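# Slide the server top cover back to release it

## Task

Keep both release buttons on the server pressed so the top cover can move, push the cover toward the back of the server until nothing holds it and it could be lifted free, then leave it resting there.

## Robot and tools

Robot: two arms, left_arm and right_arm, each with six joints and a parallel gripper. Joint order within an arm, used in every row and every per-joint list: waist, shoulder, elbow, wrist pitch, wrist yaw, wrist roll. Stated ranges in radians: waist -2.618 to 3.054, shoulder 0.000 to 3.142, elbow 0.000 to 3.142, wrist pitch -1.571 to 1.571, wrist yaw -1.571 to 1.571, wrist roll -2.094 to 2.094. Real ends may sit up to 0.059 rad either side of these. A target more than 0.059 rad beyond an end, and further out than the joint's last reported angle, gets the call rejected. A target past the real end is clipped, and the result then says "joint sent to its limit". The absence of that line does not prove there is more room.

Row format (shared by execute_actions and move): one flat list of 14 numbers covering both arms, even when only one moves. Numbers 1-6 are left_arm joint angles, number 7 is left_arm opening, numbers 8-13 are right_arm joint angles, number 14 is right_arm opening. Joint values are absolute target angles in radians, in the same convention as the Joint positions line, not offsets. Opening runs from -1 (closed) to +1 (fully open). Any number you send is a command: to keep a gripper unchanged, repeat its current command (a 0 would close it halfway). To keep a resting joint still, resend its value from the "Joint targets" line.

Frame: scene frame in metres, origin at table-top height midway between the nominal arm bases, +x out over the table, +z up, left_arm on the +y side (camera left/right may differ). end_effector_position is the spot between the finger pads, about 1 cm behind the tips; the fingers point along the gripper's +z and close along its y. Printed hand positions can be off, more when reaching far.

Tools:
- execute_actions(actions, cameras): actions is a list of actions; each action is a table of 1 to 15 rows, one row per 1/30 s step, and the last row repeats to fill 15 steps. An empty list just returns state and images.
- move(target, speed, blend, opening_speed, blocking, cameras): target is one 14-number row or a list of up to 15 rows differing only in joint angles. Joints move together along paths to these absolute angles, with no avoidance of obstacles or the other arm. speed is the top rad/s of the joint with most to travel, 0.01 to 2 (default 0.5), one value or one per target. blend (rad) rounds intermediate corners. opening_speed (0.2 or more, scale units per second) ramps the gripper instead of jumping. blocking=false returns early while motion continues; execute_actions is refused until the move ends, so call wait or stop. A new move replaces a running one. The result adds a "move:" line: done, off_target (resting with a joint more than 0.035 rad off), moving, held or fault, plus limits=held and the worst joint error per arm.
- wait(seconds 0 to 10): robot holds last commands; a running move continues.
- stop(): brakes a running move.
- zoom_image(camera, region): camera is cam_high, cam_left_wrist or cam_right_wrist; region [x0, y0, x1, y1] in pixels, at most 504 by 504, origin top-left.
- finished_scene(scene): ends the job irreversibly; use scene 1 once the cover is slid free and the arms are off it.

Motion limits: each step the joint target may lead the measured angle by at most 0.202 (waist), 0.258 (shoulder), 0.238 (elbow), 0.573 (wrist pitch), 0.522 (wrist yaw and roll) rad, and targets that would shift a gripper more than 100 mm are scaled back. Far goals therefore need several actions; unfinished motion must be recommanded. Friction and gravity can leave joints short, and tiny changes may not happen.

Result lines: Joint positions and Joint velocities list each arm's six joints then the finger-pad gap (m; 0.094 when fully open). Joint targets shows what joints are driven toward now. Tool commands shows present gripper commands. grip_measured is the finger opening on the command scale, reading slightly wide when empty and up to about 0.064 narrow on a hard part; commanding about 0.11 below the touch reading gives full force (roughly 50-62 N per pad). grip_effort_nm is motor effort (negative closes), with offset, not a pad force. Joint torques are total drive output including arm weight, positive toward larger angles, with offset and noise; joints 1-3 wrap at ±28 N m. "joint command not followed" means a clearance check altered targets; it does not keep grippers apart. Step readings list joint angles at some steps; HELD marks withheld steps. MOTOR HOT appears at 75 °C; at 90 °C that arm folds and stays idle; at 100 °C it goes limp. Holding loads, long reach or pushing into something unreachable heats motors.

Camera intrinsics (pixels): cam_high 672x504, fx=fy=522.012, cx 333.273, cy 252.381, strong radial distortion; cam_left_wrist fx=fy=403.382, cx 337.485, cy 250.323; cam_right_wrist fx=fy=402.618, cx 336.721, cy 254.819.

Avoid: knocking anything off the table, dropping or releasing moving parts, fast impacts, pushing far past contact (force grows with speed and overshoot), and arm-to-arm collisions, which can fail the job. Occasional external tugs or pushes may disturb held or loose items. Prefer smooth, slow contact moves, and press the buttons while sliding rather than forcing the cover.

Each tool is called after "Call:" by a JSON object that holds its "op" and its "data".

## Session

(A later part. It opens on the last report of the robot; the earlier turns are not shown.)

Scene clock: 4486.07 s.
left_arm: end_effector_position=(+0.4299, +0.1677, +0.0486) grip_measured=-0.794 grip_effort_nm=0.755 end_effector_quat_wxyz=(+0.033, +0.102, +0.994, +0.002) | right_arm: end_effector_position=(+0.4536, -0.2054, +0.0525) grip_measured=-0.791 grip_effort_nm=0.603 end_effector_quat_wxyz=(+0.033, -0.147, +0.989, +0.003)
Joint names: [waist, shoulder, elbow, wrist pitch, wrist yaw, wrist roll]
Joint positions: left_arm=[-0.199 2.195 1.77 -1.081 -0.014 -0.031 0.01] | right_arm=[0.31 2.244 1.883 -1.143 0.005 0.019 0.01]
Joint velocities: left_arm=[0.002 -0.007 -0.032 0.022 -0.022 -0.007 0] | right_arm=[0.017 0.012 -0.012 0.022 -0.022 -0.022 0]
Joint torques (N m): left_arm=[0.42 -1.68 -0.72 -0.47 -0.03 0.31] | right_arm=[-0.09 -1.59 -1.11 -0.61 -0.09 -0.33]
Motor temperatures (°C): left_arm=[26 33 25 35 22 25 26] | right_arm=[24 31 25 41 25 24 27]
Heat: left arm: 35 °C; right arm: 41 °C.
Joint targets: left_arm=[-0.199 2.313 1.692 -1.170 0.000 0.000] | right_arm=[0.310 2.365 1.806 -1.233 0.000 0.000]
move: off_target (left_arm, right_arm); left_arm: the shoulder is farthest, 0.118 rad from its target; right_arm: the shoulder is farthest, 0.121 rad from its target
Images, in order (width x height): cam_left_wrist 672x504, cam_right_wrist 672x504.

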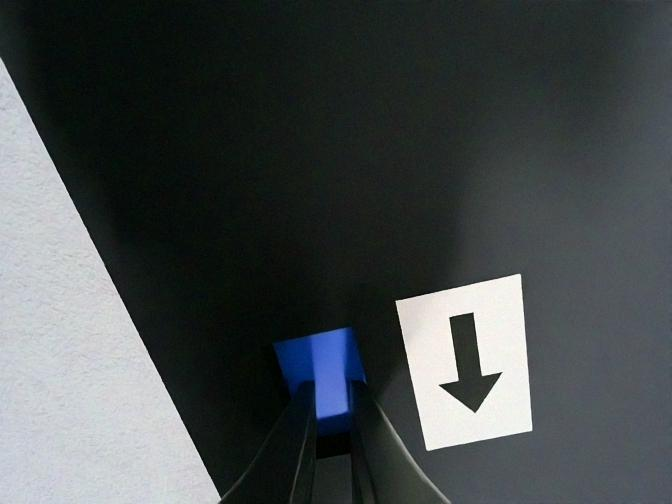

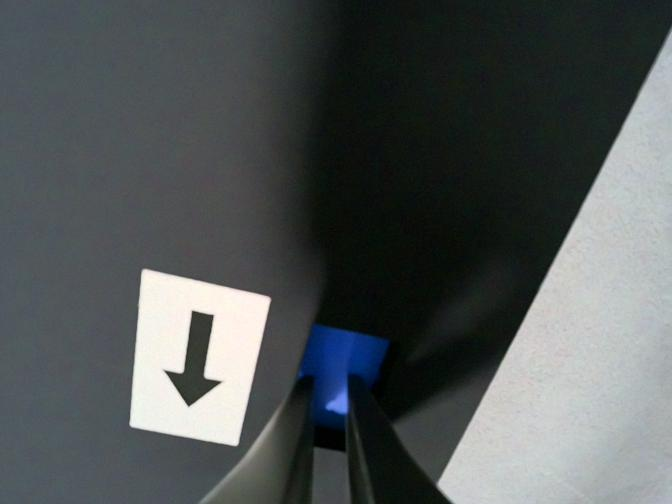

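Call:
{"op": "move", "data": {"target": [-0.199, 2.313, 1.692, -1.170, 0.0, 0.0, -0.72, 0.310, 2.365, 1.806, -1.233, 0.0, 0.0, -0.72], "opening_speed": 0.2, "cameras": ["cam_left_wrist", "cam_right_wrist"]}}

Call:
{"op": "zoom_image", "data": {"camera": "cam_left_wrist", "region": [250, 310, 410, 470]}}

Call:
{"op": "zoom_image", "data": {"camera": "cam_right_wrist", "region": [250, 310, 410, 470]}}

Scene clock: 4498.30 s.
left_arm: end_effector_position=(+0.4299, +0.1677, +0.0486) grip_measured=-0.763 grip_effort_nm=1.233 end_effector_quat_wxyz=(+0.033, +0.089, +0.995, +0.002) | right_arm: end_effector_position=(+0.4536, -0.2053, +0.0525) grip_measured=-0.744 grip_effort_nm=1.272 end_effector_quat_wxyz=(+0.033, -0.131, +0.991, +0.004)
Joint names: [waist, shoulder, elbow, wrist pitch, wrist yaw, wrist roll]
Joint positions: left_arm=[-0.199 2.195 1.77 -1.081 -0.014 -0.056 0.011] | right_arm=[0.31 2.244 1.883 -1.143 0.004 0.053 0.012]
Joint velocities: left_arm=[0.002 -0.012 -0.007 0.051 -0.007 0.007 0] | right_arm=[0.002 0.012 -0.002 -0.066 -0.066 0.007 0.001]
Joint torques (N m): left_arm=[0.43 -1.7 -0.73 -0.47 -0.04 0.54] | right_arm=[0.02 -1.42 -0.99 -0.58 -0.09 -0.73]
Motor temperatures (°C): left_arm=[26 33 25 35 22 25 26] | right_arm=[24 30 25 41 25 25 27]
Heat: left arm: 35 °C; right arm: 41 °C.
Joint targets: left_arm=[-0.199 2.313 1.692 -1.170 0.000 0.000] | right_arm=[0.310 2.365 1.806 -1.233 0.000 0.000]
move: off_target (left_arm, right_arm); left_arm: the shoulder is farthest, 0.118 rad from its target; right_arm: the shoulder is farthest, 0.121 rad from its target
Images, in order (width x height): cam_left_wrist 672x504, cam_right_wrist 672x504.

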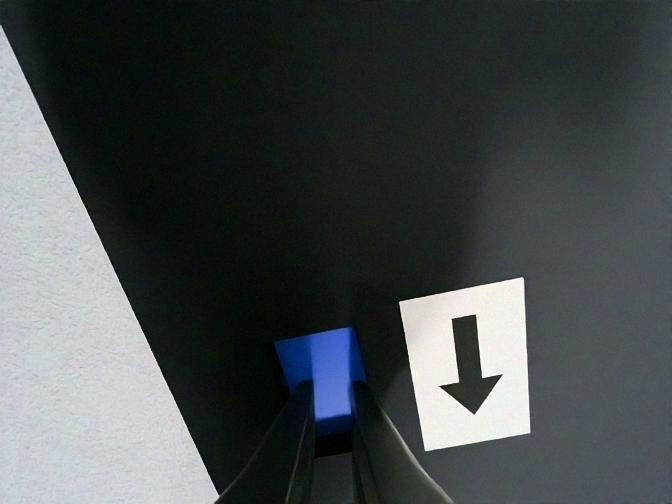

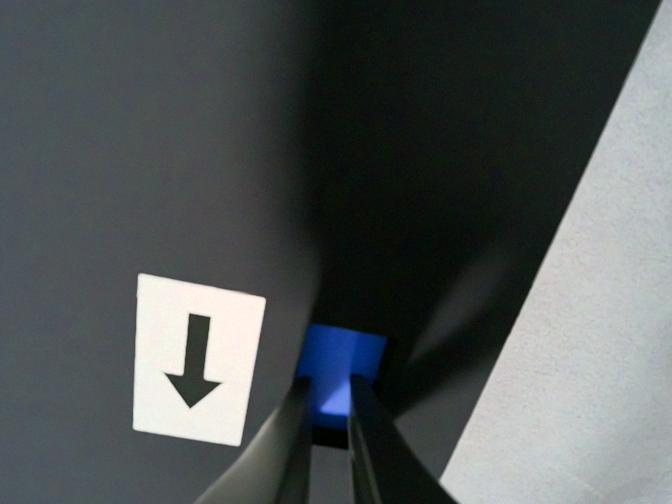

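Scaled by 3.150 from the camera's 672x504 image, which has a finer 960x720 frame.

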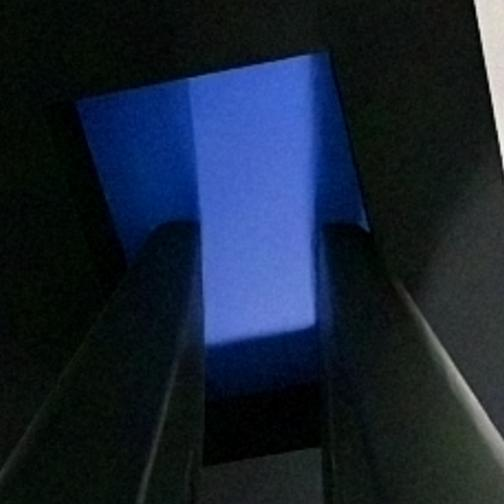

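Scaled by 3.150 from the camera's 672x504 image, which has a finer 960x720 frame.

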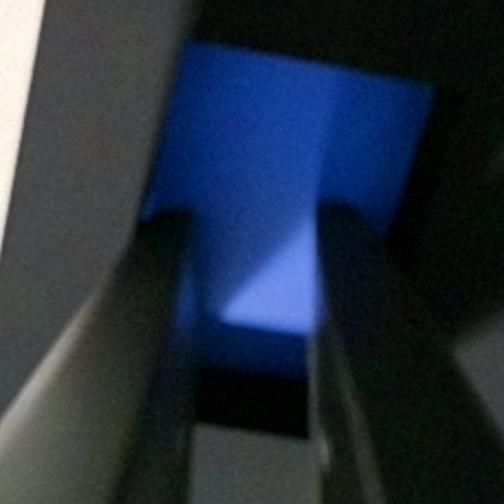

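Call:
{"op": "move", "data": {"target": [-0.199, 2.313, 1.692, -1.170, 0.0, 0.0, -0.93, 0.310, 2.365, 1.806, -1.233, 0.0, 0.0, -0.93], "opening_speed": 0.4, "cameras": []}}

Call:
{"op": "move", "data": {"target": [-0.199, 2.290, 1.708, -1.170, 0.0, -0.28, -0.93, 0.310, 2.342, 1.822, -1.233, 0.0, 0.27, -0.93], "speed": 0.3, "cameras": ["cam_left_wrist", "cam_right_wrist"]}}

Call:
{"op": "zoom_image", "data": {"camera": "cam_left_wrist", "region": [250, 310, 410, 470]}}

Call:
{"op": "zoom_image", "data": {"camera": "cam_right_wrist", "region": [250, 310, 410, 470]}}

Scene clock: 4515.23 s.
left_arm: end_effector_position=(+0.4295, +0.1679, +0.0484) grip_measured=-0.928 grip_effort_nm=-0.144 end_effector_quat_wxyz=(+0.032, +0.113, +0.993, +0.003) | right_arm: end_effector_position=(+0.4532, -0.2042, +0.0525) grip_measured=-0.928 grip_effort_nm=-0.076 end_effector_quat_wxyz=(+0.033, -0.150, +0.988, +0.006)
Joint names: [waist, shoulder, elbow, wrist pitch, wrist yaw, wrist roll]
Joint positions: left_arm=[-0.199 2.195 1.77 -1.083 -0.014 -0.008 0.003] | right_arm=[0.31 2.244 1.883 -1.143 -0.002 0.014 0.003]
Joint velocities: left_arm=[-0.007 0.002 0.012 -0.022 0.007 0.037 0] | right_arm=[-0.002 0.002 -0.022 -0.066 0.037 -0.037 0]
Joint torques (N m): left_arm=[0.43 -1.72 -0.76 -0.46 -0.02 0.1] | right_arm=[0.03 -1.4 -1.09 -0.6 -0.02 -0.27]
Motor temperatures (°C): left_arm=[26 32 25 34 22 25 27] | right_arm=[24 30 25 40 25 25 28]
Heat: left arm: 34 °C; right arm: 40 °C.
Joint targets: left_arm=[-0.199 2.313 1.692 -1.170 0.000 0.000] | right_arm=[0.310 2.365 1.806 -1.233 0.000 0.000]
move: off_target (left_arm, right_arm); left_arm: the shoulder is farthest, 0.118 rad from its target; right_arm: the shoulder is farthest, 0.121 rad from its target
No camera images: "cameras" was empty.

Scene clock: 4516.83 s.
left_arm: end_effector_position=(+0.4294, +0.1688, +0.0486) grip_measured=-0.928 grip_effort_nm=-0.105 end_effector_quat_wxyz=(+0.032, -0.018, +0.999, +0.002) | right_arm: end_effector_position=(+0.4529, -0.2049, +0.0524) grip_measured=-0.929 grip_effort_nm=-0.046 end_effector_quat_wxyz=(+0.031, -0.028, +0.999, +0.009)
Joint names: [waist, shoulder, elbow, wrist pitch, wrist yaw, wrist roll]
Joint positions: left_arm=[-0.199 2.195 1.771 -1.085 -0.019 -0.27 0.003] | right_arm=[0.31 2.244 1.883 -1.145 0.001 0.259 0.003]
Joint velocities: left_arm=[-0.007 -0.007 0.002 -0.037 -0.007 0.022 0] | right_arm=[-0.007 0.002 -0.007 -0.037 0.022 -0.007 -0.001]
Joint torques (N m): left_arm=[0.38 -3.88 0.72 -0.44 0.02 -0.09] | right_arm=[0.01 -3.66 0.21 -0.59 -0.03 0]
Motor temperatures (°C): left_arm=[26 32 25 34 22 25 27] | right_arm=[24 30 25 40 25 25 28]
Heat: left arm: 34 °C; right arm: 40 °C.
Joint targets: left_arm=[-0.199 2.290 1.708 -1.170 0.000 -0.280] | right_arm=[0.310 2.342 1.822 -1.233 0.000 0.270]
move: off_target (left_arm, right_arm); left_arm: the shoulder is farthest, 0.095 rad from its target; right_arm: the shoulder is farthest, 0.098 rad from its target
Images, in order (width x height): cam_left_wrist 672x504, cam_right_wrist 672x504.

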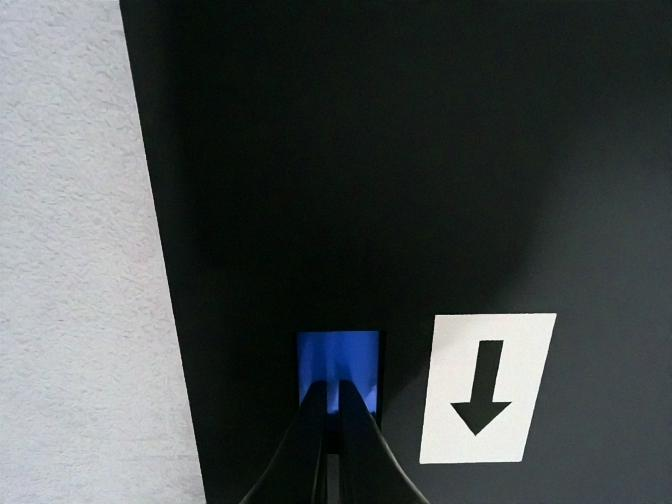

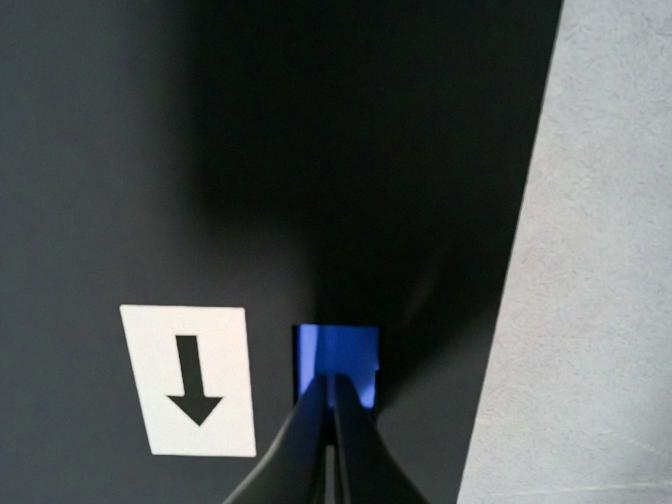

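Scaled by 3.150 from the camera's 672x504 image, which has a finer 960x720 frame.

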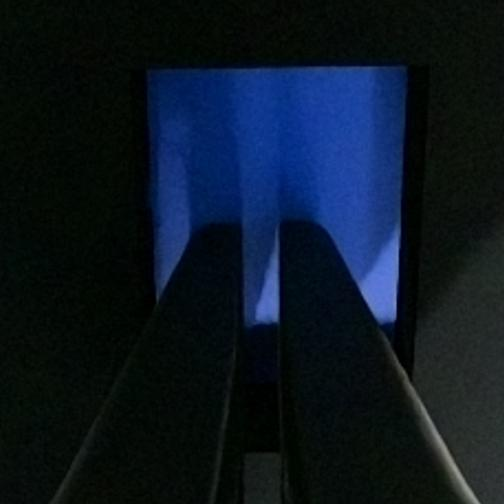

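Scaled by 3.150 from the camera's 672x504 image, which has a finer 960x720 frame.

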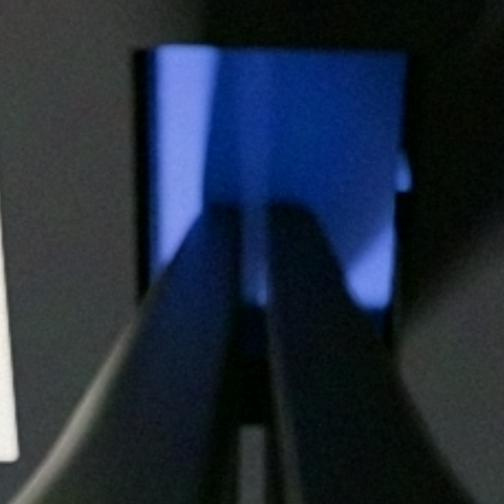

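Call:
{"op": "move", "data": {"target": [-0.199, 2.305, 1.697, -1.170, 0.0, -0.28, -0.80, 0.310, 2.357, 1.811, -1.233, 0.0, 0.27, -0.80], "opening_speed": 0.25, "cameras": ["cam_left_wrist", "cam_right_wrist"]}}

Call:
{"op": "zoom_image", "data": {"camera": "cam_left_wrist", "region": [250, 310, 410, 470]}}

Call:
{"op": "zoom_image", "data": {"camera": "cam_right_wrist", "region": [250, 310, 410, 470]}}

Scene clock: 4533.80 s.
left_arm: end_effector_position=(+0.4293, +0.1672, +0.0486) grip_measured=-0.803 grip_effort_nm=0.134 end_effector_quat_wxyz=(+0.031, -0.019, +0.999, -0.003) | right_arm: end_effector_position=(+0.4527, -0.2062, +0.0524) grip_measured=-0.803 grip_effort_nm=0.168 end_effector_quat_wxyz=(+0.031, -0.027, +0.999, +0.005)
Joint names: [waist, shoulder, elbow, wrist pitch, wrist yaw, wrist roll]
Joint positions: left_arm=[-0.199 2.195 1.771 -1.084 -0.01 -0.272 0.009] | right_arm=[0.31 2.244 1.883 -1.148 0.008 0.262 0.009]
Joint velocities: left_arm=[0.012 0.002 -0.007 -0.037 -0.095 0.022 0] | right_arm=[-0.012 -0.002 0.007 0.007 -0.037 -0.037 0.001]
Joint torques (N m): left_arm=[0.4 -2.47 -0.35 -0.45 -0.08 -0.05] | right_arm=[-0.02 -2.21 -0.62 -0.58 -0.11 0]
Motor temperatures (°C): left_arm=[26 33 25 33 22 25 27] | right_arm=[24 31 25 39 25 25 27]
Heat: left arm: 33 °C; right arm: 39 °C.
Joint targets: left_arm=[-0.199 2.305 1.697 -1.170 0.000 -0.280] | right_arm=[0.310 2.357 1.811 -1.233 0.000 0.270]
move: off_target (left_arm, right_arm); left_arm: the shoulder is farthest, 0.110 rad from its target; right_arm: the shoulder is farthest, 0.113 rad from its target
Images, in order (width x height): cam_left_wrist 672x504, cam_right_wrist 672x504.

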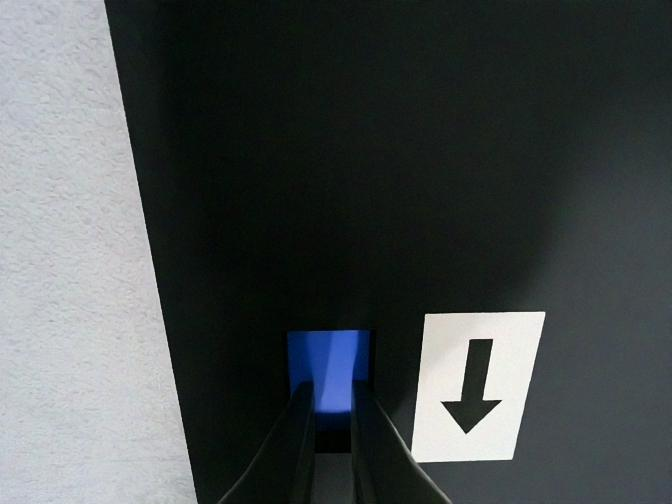

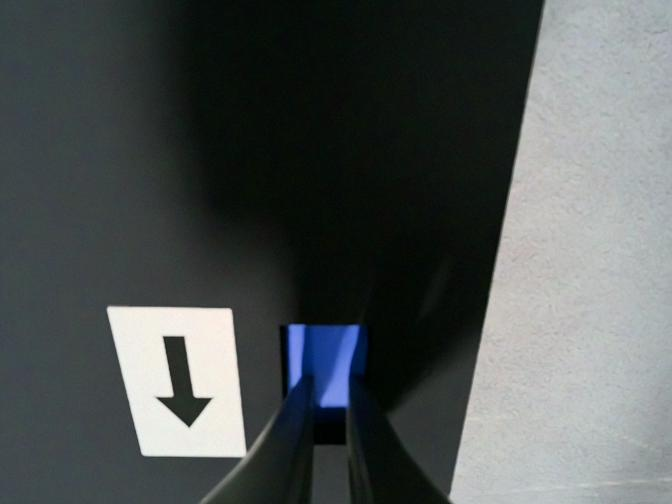

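Scaled by 3.150 from the camera's 672x504 image, which has a finer 960x720 frame.

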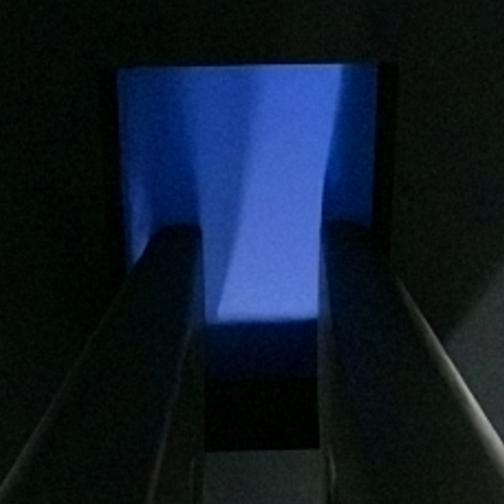

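Scaled by 3.150 from the camera's 672x504 image, which has a finer 960x720 frame.

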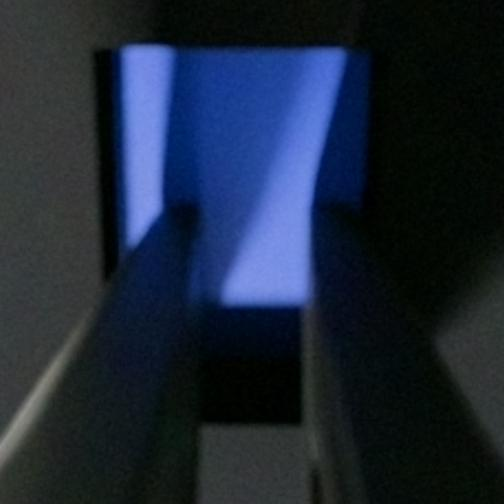

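Call:
{"op": "move", "data": {"target": [-0.199, 2.305, 1.697, -1.170, 0.0, -0.28, -0.73, 0.310, 2.357, 1.811, -1.233, 0.0, 0.27, -0.73], "opening_speed": 0.2, "cameras": ["cam_left_wrist", "cam_right_wrist"]}}

Call:
{"op": "zoom_image", "data": {"camera": "cam_left_wrist", "region": [250, 310, 410, 470]}}

Call:
{"op": "zoom_image", "data": {"camera": "cam_right_wrist", "region": [250, 310, 410, 470]}}

Scene clock: 4540.87 s.
left_arm: end_effector_position=(+0.4291, +0.1676, +0.0486) grip_measured=-0.745 grip_effort_nm=0.794 end_effector_quat_wxyz=(+0.031, -0.019, +0.999, -0.002) | right_arm: end_effector_position=(+0.4525, -0.2056, +0.0524) grip_measured=-0.739 grip_effort_nm=0.535 end_effector_quat_wxyz=(+0.030, -0.025, +0.999, +0.007)
Joint names: [waist, shoulder, elbow, wrist pitch, wrist yaw, wrist roll]
Joint positions: left_arm=[-0.199 2.195 1.771 -1.085 -0.012 -0.272 0.012] | right_arm=[0.31 2.244 1.883 -1.148 0.004 0.265 0.012]
Joint velocities: left_arm=[-0.002 0.022 0.002 0.022 0.037 0.022 0] | right_arm=[-0.012 -0.002 -0.002 0.022 0.022 -0.051 0]
Joint torques (N m): left_arm=[0.42 -2.44 -0.34 -0.45 -0.06 -0.05] | right_arm=[0.01 -2.13 -0.53 -0.55 -0.07 -0.06]
Motor temperatures (°C): left_arm=[26 33 25 33 22 25 26] | right_arm=[24 30 25 39 25 25 27]
Heat: left arm: 33 °C; right arm: 39 °C.
Joint targets: left_arm=[-0.199 2.305 1.697 -1.170 0.000 -0.280] | right_arm=[0.310 2.357 1.811 -1.233 0.000 0.270]
move: off_target (left_arm, right_arm); left_arm: the shoulder is farthest, 0.110 rad from its target; right_arm: the shoulder is farthest, 0.113 rad from its target
Images, in order (width x height): cam_left_wrist 672x504, cam_right_wrist 672x504.

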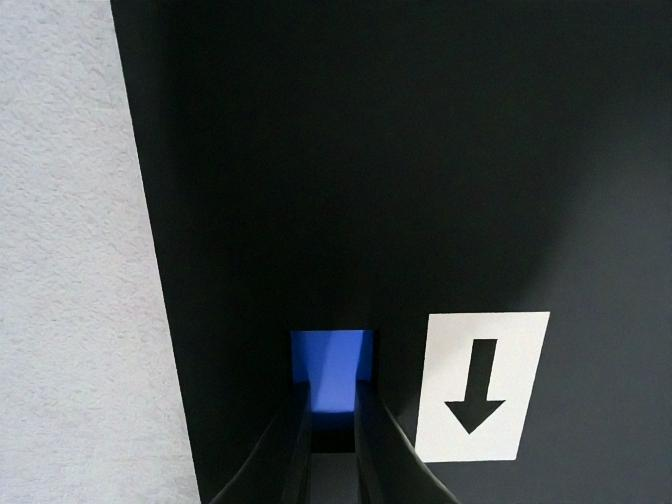

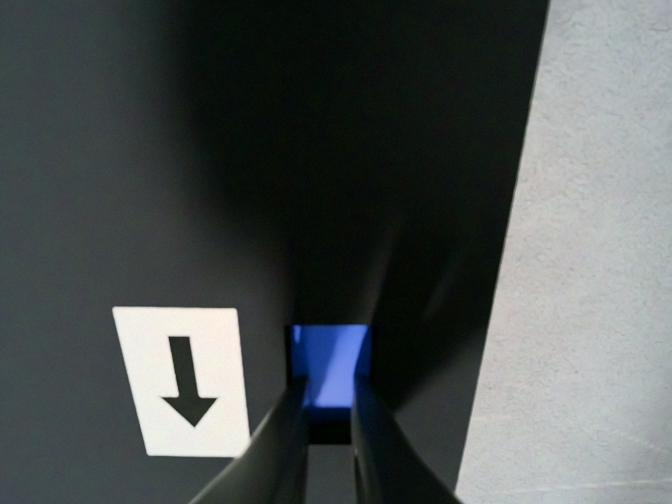

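Scaled by 3.150 from the camera's 672x504 image, which has a finer 960x720 frame.

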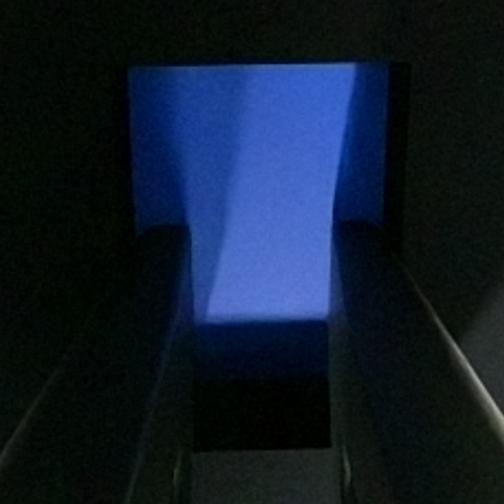

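Scaled by 3.150 from the camera's 672x504 image, which has a finer 960x720 frame.

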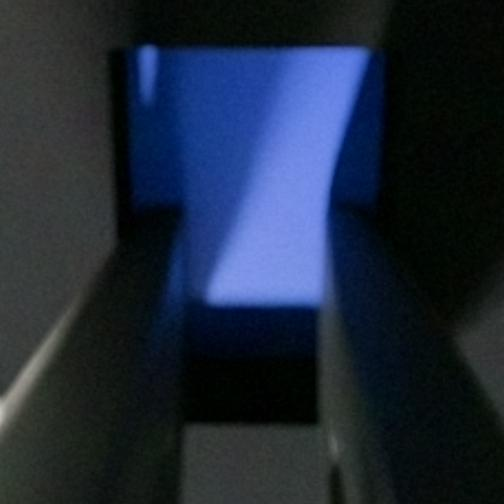

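Call:
{"op": "move", "data": {"target": [-0.199, 2.305, 1.697, -1.170, 0.0, -0.28, -0.66, 0.310, 2.357, 1.811, -1.233, 0.0, 0.27, -0.66], "opening_speed": 0.2, "cameras": ["cam_left_wrist", "cam_right_wrist"]}}

Call:
{"op": "zoom_image", "data": {"camera": "cam_left_wrist", "region": [250, 310, 410, 470]}}

Call:
{"op": "zoom_image", "data": {"camera": "cam_right_wrist", "region": [250, 310, 410, 470]}}

Scene clock: 4555.17 s.
left_arm: end_effector_position=(+0.4291, +0.1676, +0.0486) grip_measured=-0.729 grip_effort_nm=1.243 end_effector_quat_wxyz=(+0.031, -0.019, +0.999, -0.002) | right_arm: end_effector_position=(+0.4526, -0.2055, +0.0524) grip_measured=-0.710 grip_effort_nm=1.272 end_effector_quat_wxyz=(+0.031, -0.024, +0.999, +0.007)
Joint names: [waist, shoulder, elbow, wrist pitch, wrist yaw, wrist roll]
Joint positions: left_arm=[-0.199 2.195 1.771 -1.085 -0.012 -0.272 0.013] | right_arm=[0.31 2.244 1.883 -1.147 0.004 0.268 0.014]
Joint velocities: left_arm=[0.017 -0.002 -0.012 -0.022 -0.081 -0.022 -0.001] | right_arm=[0.002 -0.002 -0.012 -0.007 -0.066 0.066 0]
Joint torques (N m): left_arm=[0.39 -2.45 -0.31 -0.44 -0.07 -0.05] | right_arm=[-0.05 -2.29 -0.68 -0.55 -0.08 -0.08]
Motor temperatures (°C): left_arm=[26 33 25 32 22 25 27] | right_arm=[24 30 25 38 25 25 27]
Heat: left arm: 33 °C; right arm: 38 °C.
Joint targets: left_arm=[-0.199 2.305 1.697 -1.170 0.000 -0.280] | right_arm=[0.310 2.357 1.811 -1.233 0.000 0.270]
move: off_target (left_arm, right_arm); left_arm: the shoulder is farthest, 0.110 rad from its target; right_arm: the shoulder is farthest, 0.113 rad from its target
Images, in order (width x height): cam_left_wrist 672x504, cam_right_wrist 672x504.

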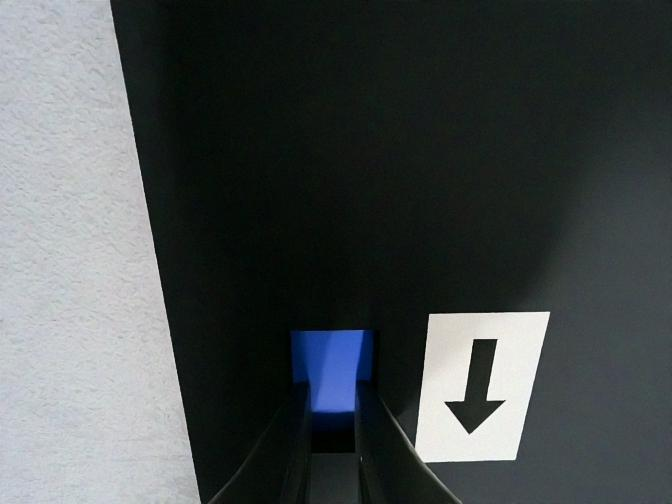

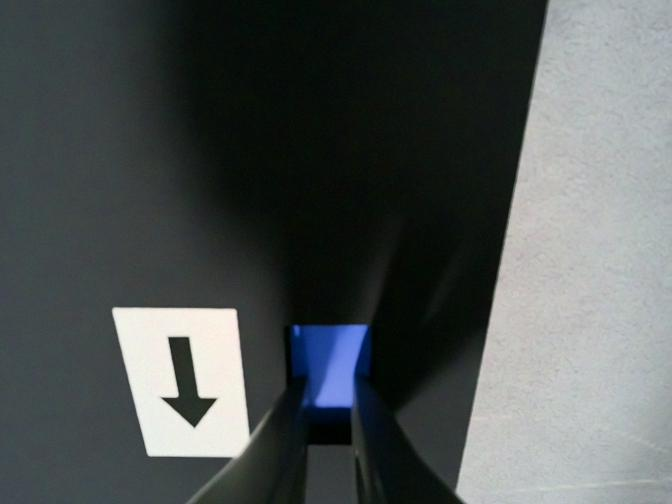

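Scaled by 3.150 from the camera's 672x504 image, which has a finer 960x720 frame.

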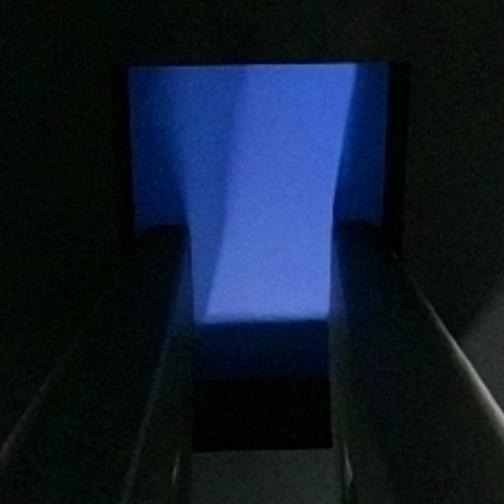

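Scaled by 3.150 from the camera's 672x504 image, which has a finer 960x720 frame.

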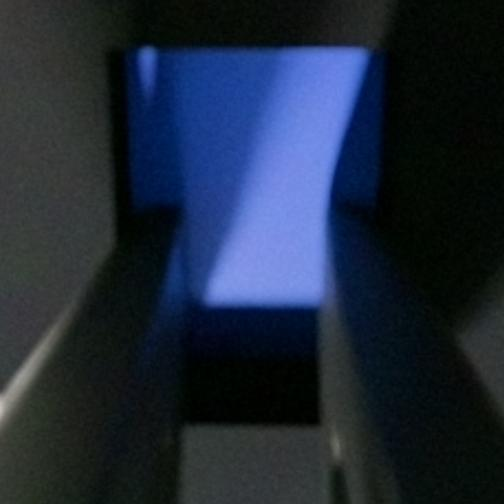

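Call:
{"op": "move", "data": {"target": [-0.199, 2.235, 1.722, -1.298, 0.0, -0.28, -0.66, 0.310, 2.284, 1.8355, -1.360, 0.0, 0.27, -0.66], "speed": 0.06, "cameras": ["cam_high", "cam_left_wrist", "cam_right_wrist"]}}

Call:
{"op": "zoom_image", "data": {"camera": "cam_left_wrist", "region": [250, 310, 410, 470]}}

Call:
{"op": "zoom_image", "data": {"camera": "cam_right_wrist", "region": [250, 310, 410, 470]}}

Scene clock: 4574.60 s.
left_arm: end_effector_position=(+0.4301, +0.1675, +0.0537) grip_measured=-0.711 grip_effort_nm=1.233 end_effector_quat_wxyz=(+0.034, -0.019, +0.999, -0.002) | right_arm: end_effector_position=(+0.4535, -0.2052, +0.0565) grip_measured=-0.707 grip_effort_nm=1.272 end_effector_quat_wxyz=(+0.034, -0.022, +0.999, +0.008)
Joint names: [waist, shoulder, elbow, wrist pitch, wrist yaw, wrist roll]
Joint positions: left_arm=[-0.199 2.189 1.781 -1.095 -0.012 -0.272 0.014] | right_arm=[0.31 2.238 1.888 -1.151 0.004 0.271 0.014]
Joint velocities: left_arm=[0.002 0.007 -0.007 0.051 -0.037 -0.081 -0.001] | right_arm=[0.007 0.002 0.017 -0.066 0.022 -0.081 -0.001]
Joint torques (N m): left_arm=[0.4 -8.47 1.07 -1.64 -0.07 -0.07] | right_arm=[-0.02 -8.75 0.87 -2.02 -0.08 -0.14]
Motor temperatures (°C): left_arm=[26 33 25 32 22 25 28] | right_arm=[24 30 25 38 25 25 28]
Heat: left arm: 33 °C; right arm: 38 °C.
Joint targets: left_arm=[-0.199 2.235 1.722 -1.298 0.000 -0.280] | right_arm=[0.310 2.284 1.835 -1.360 0.000 0.270]
move: off_target (left_arm, right_arm); left_arm: the wrist pitch is farthest, 0.203 rad from its target; right_arm: the wrist pitch is farthest, 0.209 rad from its target

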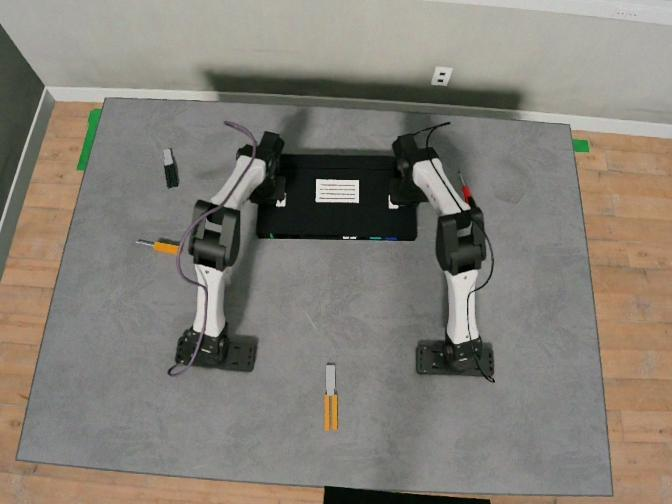

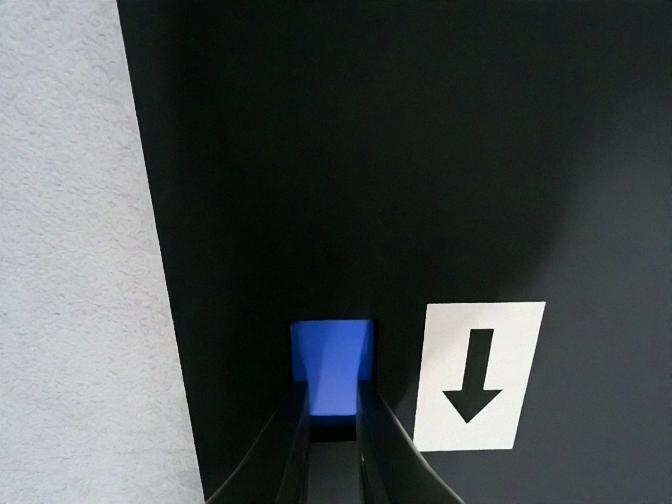

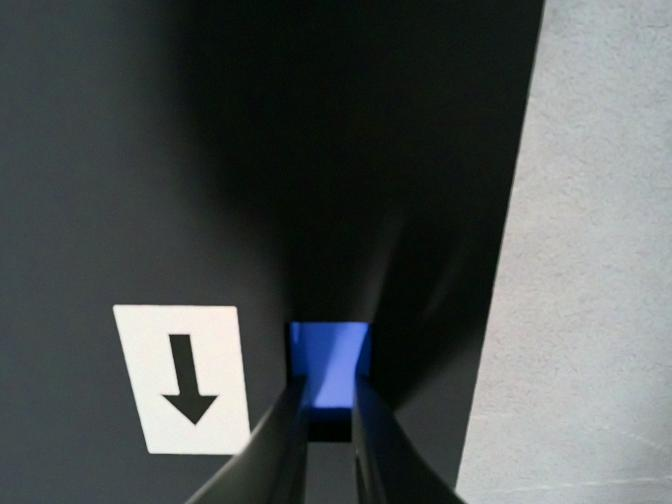

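Scaled by 3.150 from the camera's 672x504 image, which has a finer 960x720 frame.

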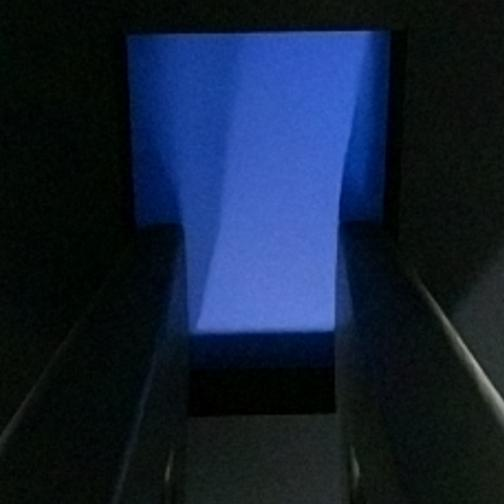

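Scaled by 3.150 from the camera's 672x504 image, which has a finer 960x720 frame.

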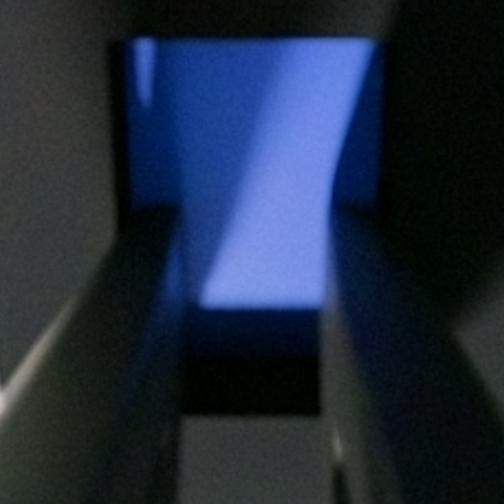

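Call:
{"op": "zoom_image", "data": {"camera": "cam_high", "region": [250, 215, 340, 255]}}

Call:
{"op": "zoom_image", "data": {"camera": "cam_high", "region": [335, 215, 425, 255]}}

Call:
{"op": "zoom_image", "data": {"camera": "cam_high", "region": [280, 145, 400, 215]}}

Scaled by 5.600 from the camera's 672x504 image, which has a finer 960x720 frame.

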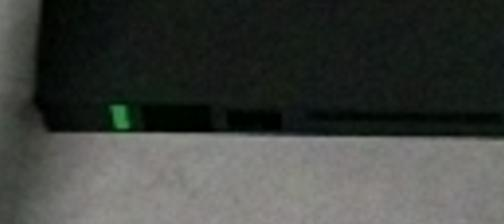

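Scaled by 5.600 from the camera's 672x504 image, which has a finer 960x720 frame.

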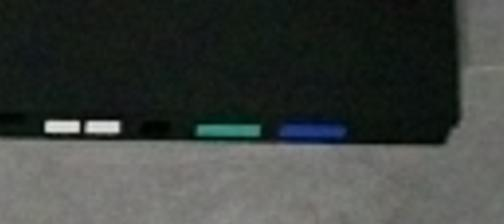

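Scaled by 4.200 from the camera's 672x504 image, which has a finer 960x720 frame.

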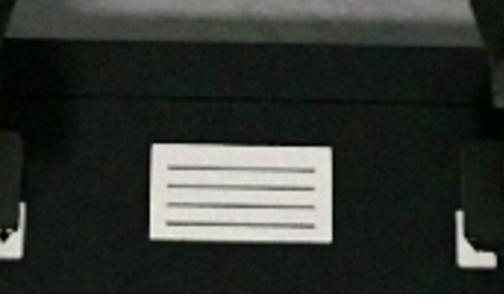

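Call:
{"op": "move", "data": {"target": [-0.199, 2.213, 1.770, -1.110, 0.0, -0.28, -0.66, 0.310, 2.262, 1.877, -1.166, 0.0, 0.27, -0.66], "speed": 0.1, "cameras": []}}

Call:
{"op": "move", "data": {"target": [-0.199, 2.213, 1.770, -1.110, 0.0, -0.28, -0.88, 0.310, 2.262, 1.877, -1.166, 0.0, 0.27, -0.88], "opening_speed": 0.4, "cameras": []}}

Call:
{"op": "move", "data": {"target": [-0.199, 2.2192, 1.9564, -1.2772, 0.0, -0.28, -0.88, 0.310, 2.2857, 2.0959, -1.3502, 0.0, 0.27, -0.88], "speed": 0.15, "cameras": ["cam_high", "cam_left_wrist", "cam_right_wrist"]}}

Scene clock: 4693.50 s.
left_arm: end_effector_position=(+0.4324, +0.1669, +0.0548) grip_measured=-0.711 grip_effort_nm=1.233 end_effector_quat_wxyz=(+0.039, -0.019, +0.999, -0.004) | right_arm: end_effector_position=(+0.4563, -0.2043, +0.0581) grip_measured=-0.707 grip_effort_nm=1.272 end_effector_quat_wxyz=(+0.040, -0.022, +0.999, +0.010)
Joint names: [waist, shoulder, elbow, wrist pitch, wrist yaw, wrist roll]
Joint positions: left_arm=[-0.199 2.189 1.785 -1.09 -0.012 -0.272 0.014] | right_arm=[0.31 2.237 1.893 -1.144 0.004 0.271 0.014]
Joint velocities: left_arm=[0.002 -0.002 -0.002 0.022 0.022 -0.007 -0.001] | right_arm=[0.002 -0.002 -0.012 0.022 -0.051 -0.081 0.001]
Joint torques (N m): left_arm=[0.4 -10.52 5.22 0.21 -0.07 -0.06] | right_arm=[0.02 -10.82 3.81 0.18 -0.05 -0.08]
Motor temperatures (°C): left_arm=[26 43 25 35 22 25 30] | right_arm=[24 36 26 40 25 24 30]
Heat: left arm: 43 °C; right arm: 40 °C.
Joint targets: left_arm=[-0.199 2.213 1.770 -1.110 0.000 -0.280] | right_arm=[0.310 2.262 1.877 -1.166 0.000 0.270]
move: done
No camera images: "cameras" was empty.

Scene clock: 4694.27 s.
left_arm: end_effector_position=(+0.4324, +0.1687, +0.0548) grip_measured=-0.878 grip_effort_nm=-0.125 end_effector_quat_wxyz=(+0.039, -0.019, +0.999, +0.001) | right_arm: end_effector_position=(+0.4562, -0.2040, +0.0581) grip_measured=-0.878 grip_effort_nm=-0.066 end_effector_quat_wxyz=(+0.040, -0.022, +0.999, +0.011)
Joint names: [waist, shoulder, elbow, wrist pitch, wrist yaw, wrist roll]
Joint positions: left_arm=[-0.199 2.189 1.785 -1.092 -0.022 -0.272 0.006] | right_arm=[0.31 2.237 1.893 -1.144 0.002 0.271 0.006]
Joint velocities: left_arm=[-0.007 0.007 -0.007 -0.051 0.007 0.022 0] | right_arm=[-0.012 -0.007 0.017 -0.066 -0.051 -0.007 0]
Joint torques (N m): left_arm=[0.43 -10.55 5.2 0.24 0.05 -0.06] | right_arm=[0.01 -10.7 3.88 0.19 -0.02 -0.13]
Motor temperatures (°C): left_arm=[26 43 25 35 22 25 30] | right_arm=[24 36 26 40 25 24 30]
Heat: left arm: 43 °C; right arm: 40 °C.
Joint targets: left_arm=[-0.199 2.213 1.770 -1.110 0.000 -0.280] | right_arm=[0.310 2.262 1.877 -1.166 0.000 0.270]
move: done
No camera images: "cameras" was empty.

Scene clock: 4696.27 s.
left_arm: end_effector_position=(+0.4298, +0.1670, +0.0927) grip_measured=-0.878 grip_effort_nm=-0.105 end_effector_quat_wxyz=(+0.027, -0.019, +0.999, -0.002) | right_arm: end_effector_position=(+0.4526, -0.2052, +0.0932) grip_measured=-0.879 grip_effort_nm=-0.051 end_effector_quat_wxyz=(+0.022, -0.022, +0.999, +0.005)
Joint names: [waist, shoulder, elbow, wrist pitch, wrist yaw, wrist roll]
Joint positions: left_arm=[-0.199 2.189 1.938 -1.267 -0.009 -0.273 0.006] | right_arm=[0.31 2.258 2.07 -1.337 0.002 0.271 0.006]
Joint velocities: left_arm=[0.017 0.012 0.012 -0.037 -0.037 0.007 0] | right_arm=[-0.012 -0.002 -0.002 -0.007 -0.022 -0.007 0]
Joint torques (N m): left_arm=[0.42 -9.99 8.38 0.26 -0.09 -0.06] | right_arm=[-0.01 -10.65 7.31 0.17 -0.07 -0.14]
Motor temperatures (°C): left_arm=[26 43 25 34 22 25 30] | right_arm=[24 36 26 40 25 24 30]
Heat: left arm: 43 °C; right arm: 40 °C.
Joint targets: left_arm=[-0.199 2.219 1.956 -1.277 0.000 -0.280] | right_arm=[0.310 2.286 2.096 -1.350 0.000 0.270]
move: done

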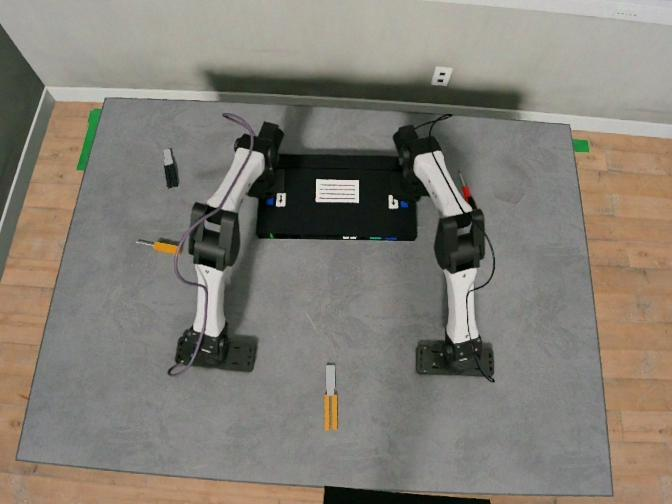

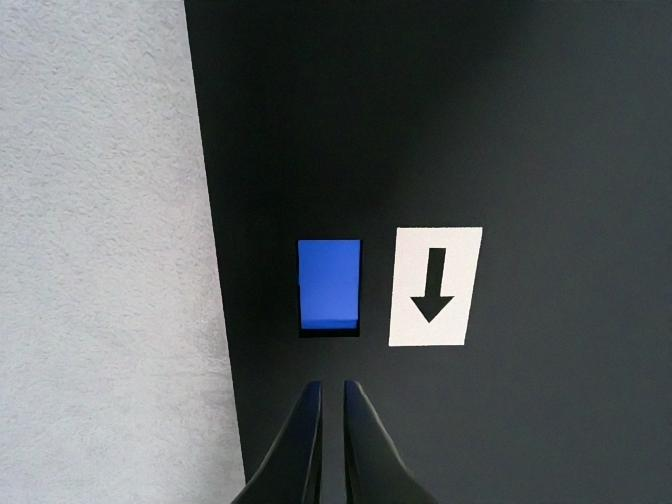

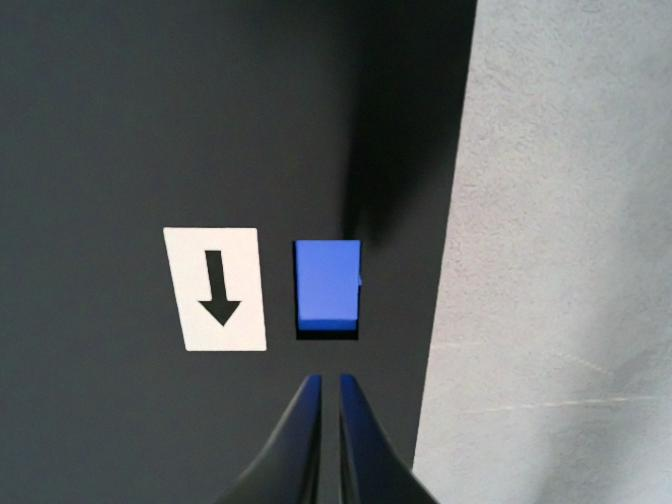

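Call:
{"op": "zoom_image", "data": {"camera": "cam_left_wrist", "region": [270, 220, 390, 350]}}

Call:
{"op": "zoom_image", "data": {"camera": "cam_right_wrist", "region": [270, 220, 390, 350]}}

Scaled by 3.877 from the camera's 672x504 image, which has a finer 960x720 frame.

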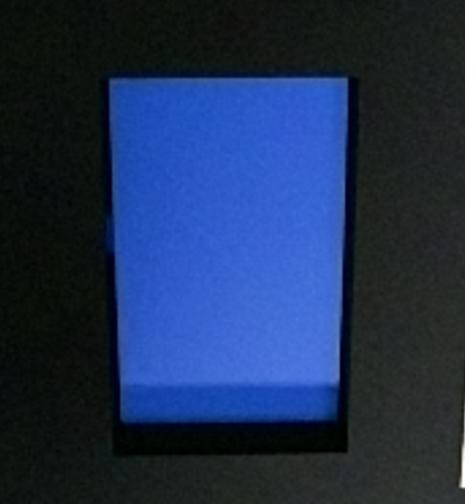

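Scaled by 3.877 from the camera's 672x504 image, which has a finer 960x720 frame.

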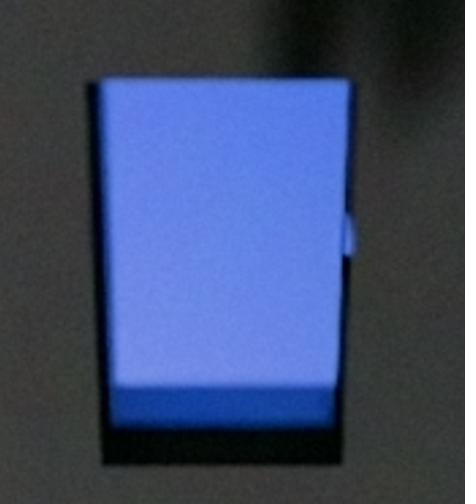

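Call:
{"op": "move", "data": {"target": [-0.1912, 2.3081, 2.0654, -1.3273, 0.0, -0.275, -1.0, 0.3039, 2.3828, 2.2238, -1.411, 0.0, 0.26, -1.0], "speed": 0.2, "cameras": ["cam_left_wrist", "cam_right_wrist"]}}

Scene clock: 4785.40 s.
left_arm: end_effector_position=(+0.4404, +0.1644, +0.0831) grip_measured=-0.993 grip_effort_nm=-0.388 end_effector_quat_wxyz=(+0.012, -0.019, +1.000, +0.002) | right_arm: end_effector_position=(+0.4629, -0.2018, +0.0828) grip_measured=-0.988 grip_effort_nm=-0.637 end_effector_quat_wxyz=(+0.007, -0.023, +1.000, +0.001)
Joint names: [waist, shoulder, elbow, wrist pitch, wrist yaw, wrist roll]
Joint positions: left_arm=[-0.199 2.277 2.045 -1.317 -0.009 -0.274 0] | right_arm=[0.31 2.357 2.197 -1.398 0.002 0.27 0.001]
Joint velocities: left_arm=[-0.017 -0.002 -0.002 0.037 -0.095 0.037 0.001] | right_arm=[-0.012 0.007 -0.017 -0.037 -0.022 -0.037 0]
Joint torques (N m): left_arm=[1.22 -10.61 8.47 0.19 -0.09 -0.01] | right_arm=[-0.58 -11.4 7.28 0.15 -0.05 -0.24]
Motor temperatures (°C): left_arm=[26 43 31 30 22 25 27] | right_arm=[24 43 34 35 25 24 28]
Heat: left arm: 43 °C; right arm: 43 °C.
Joint targets: left_arm=[-0.191 2.308 2.066 -1.327 0.000 -0.275] | right_arm=[0.304 2.383 2.224 -1.411 0.000 0.260]
move: done
Images, in order (width x height): cam_left_wrist 672x504, cam_right_wrist 672x504.

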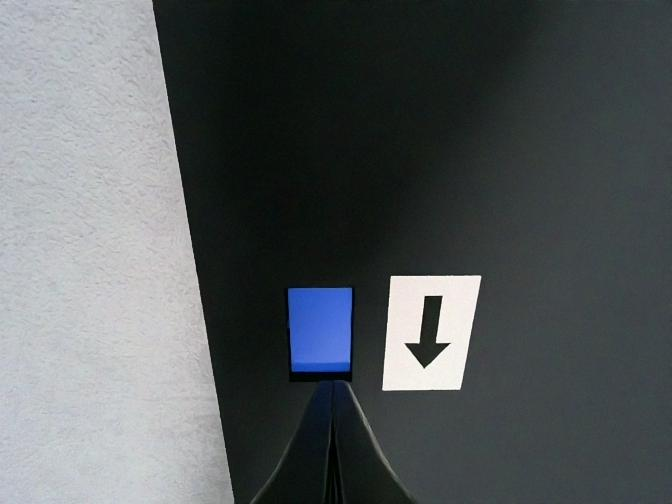

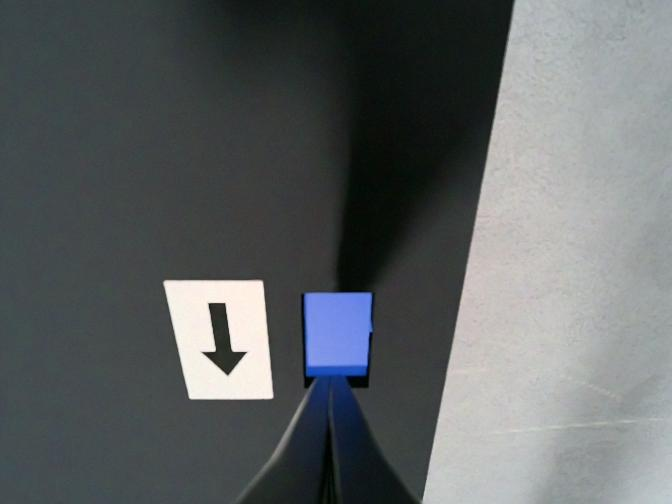

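Call:
{"op": "move", "data": {"target": [-0.172, 2.339, 1.990, -1.2508, 0.0, -0.275, -1.0, 0.285, 2.406, 2.135, -1.3283, 0.0, 0.26, -1.0], "speed": 0.08, "cameras": ["cam_left_wrist", "cam_right_wrist"]}}

Scene clock: 4802.50 s.
left_arm: end_effector_position=(+0.4425, +0.1727, +0.0582) grip_measured=-0.993 grip_effort_nm=-0.388 end_effector_quat_wxyz=(+0.001, -0.029, +1.000, +0.004) | right_arm: end_effector_position=(+0.4669, -0.2086, +0.0620) grip_measured=-0.988 grip_effort_nm=-0.632 end_effector_quat_wxyz=(+0.000, -0.015, +1.000, -0.001)
Joint names: [waist, shoulder, elbow, wrist pitch, wrist yaw, wrist roll]
Joint positions: left_arm=[-0.18 2.308 1.999 -1.261 -0.009 -0.274 0] | right_arm=[0.293 2.379 2.153 -1.344 0.002 0.269 0.001]
Joint velocities: left_arm=[0.007 -0.007 0.007 -0.007 0.007 -0.051 -0.001] | right_arm=[-0.007 -0.012 -0.017 -0.051 -0.022 0.007 -0.001]
Joint torques (N m): left_arm=[1.25 -10.76 5.71 0.35 -0.09 -0.01] | right_arm=[-0.77 -11.49 3.6 0.42 -0.02 -0.19]
Motor temperatures (°C): left_arm=[26 46 31 29 22 25 27] | right_arm=[24 44 32 34 25 24 28]
Heat: left arm: 46 °C; right arm: 44 °C.
Joint targets: left_arm=[-0.172 2.339 1.990 -1.251 0.000 -0.275] | right_arm=[0.285 2.406 2.135 -1.328 0.000 0.260]
move: done
Images, in order (width x height): cam_left_wrist 672x504, cam_right_wrist 672x504.

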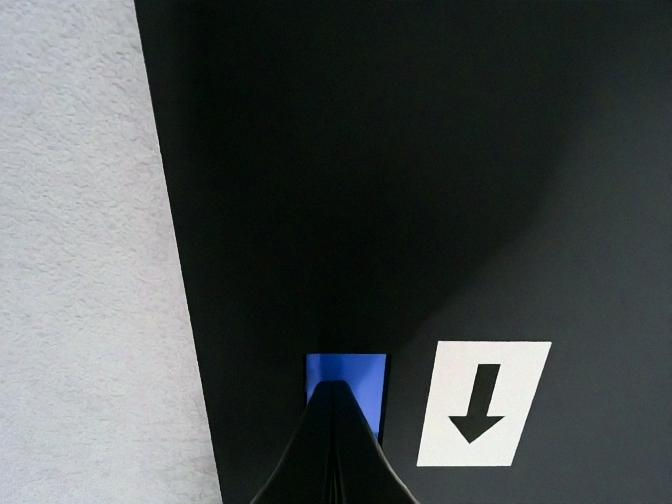

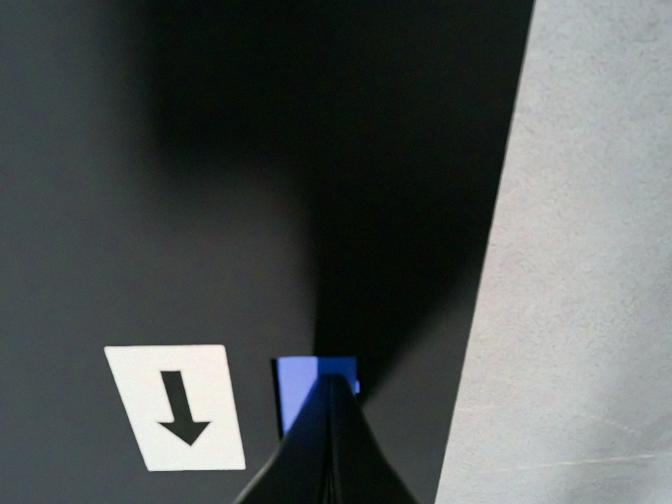

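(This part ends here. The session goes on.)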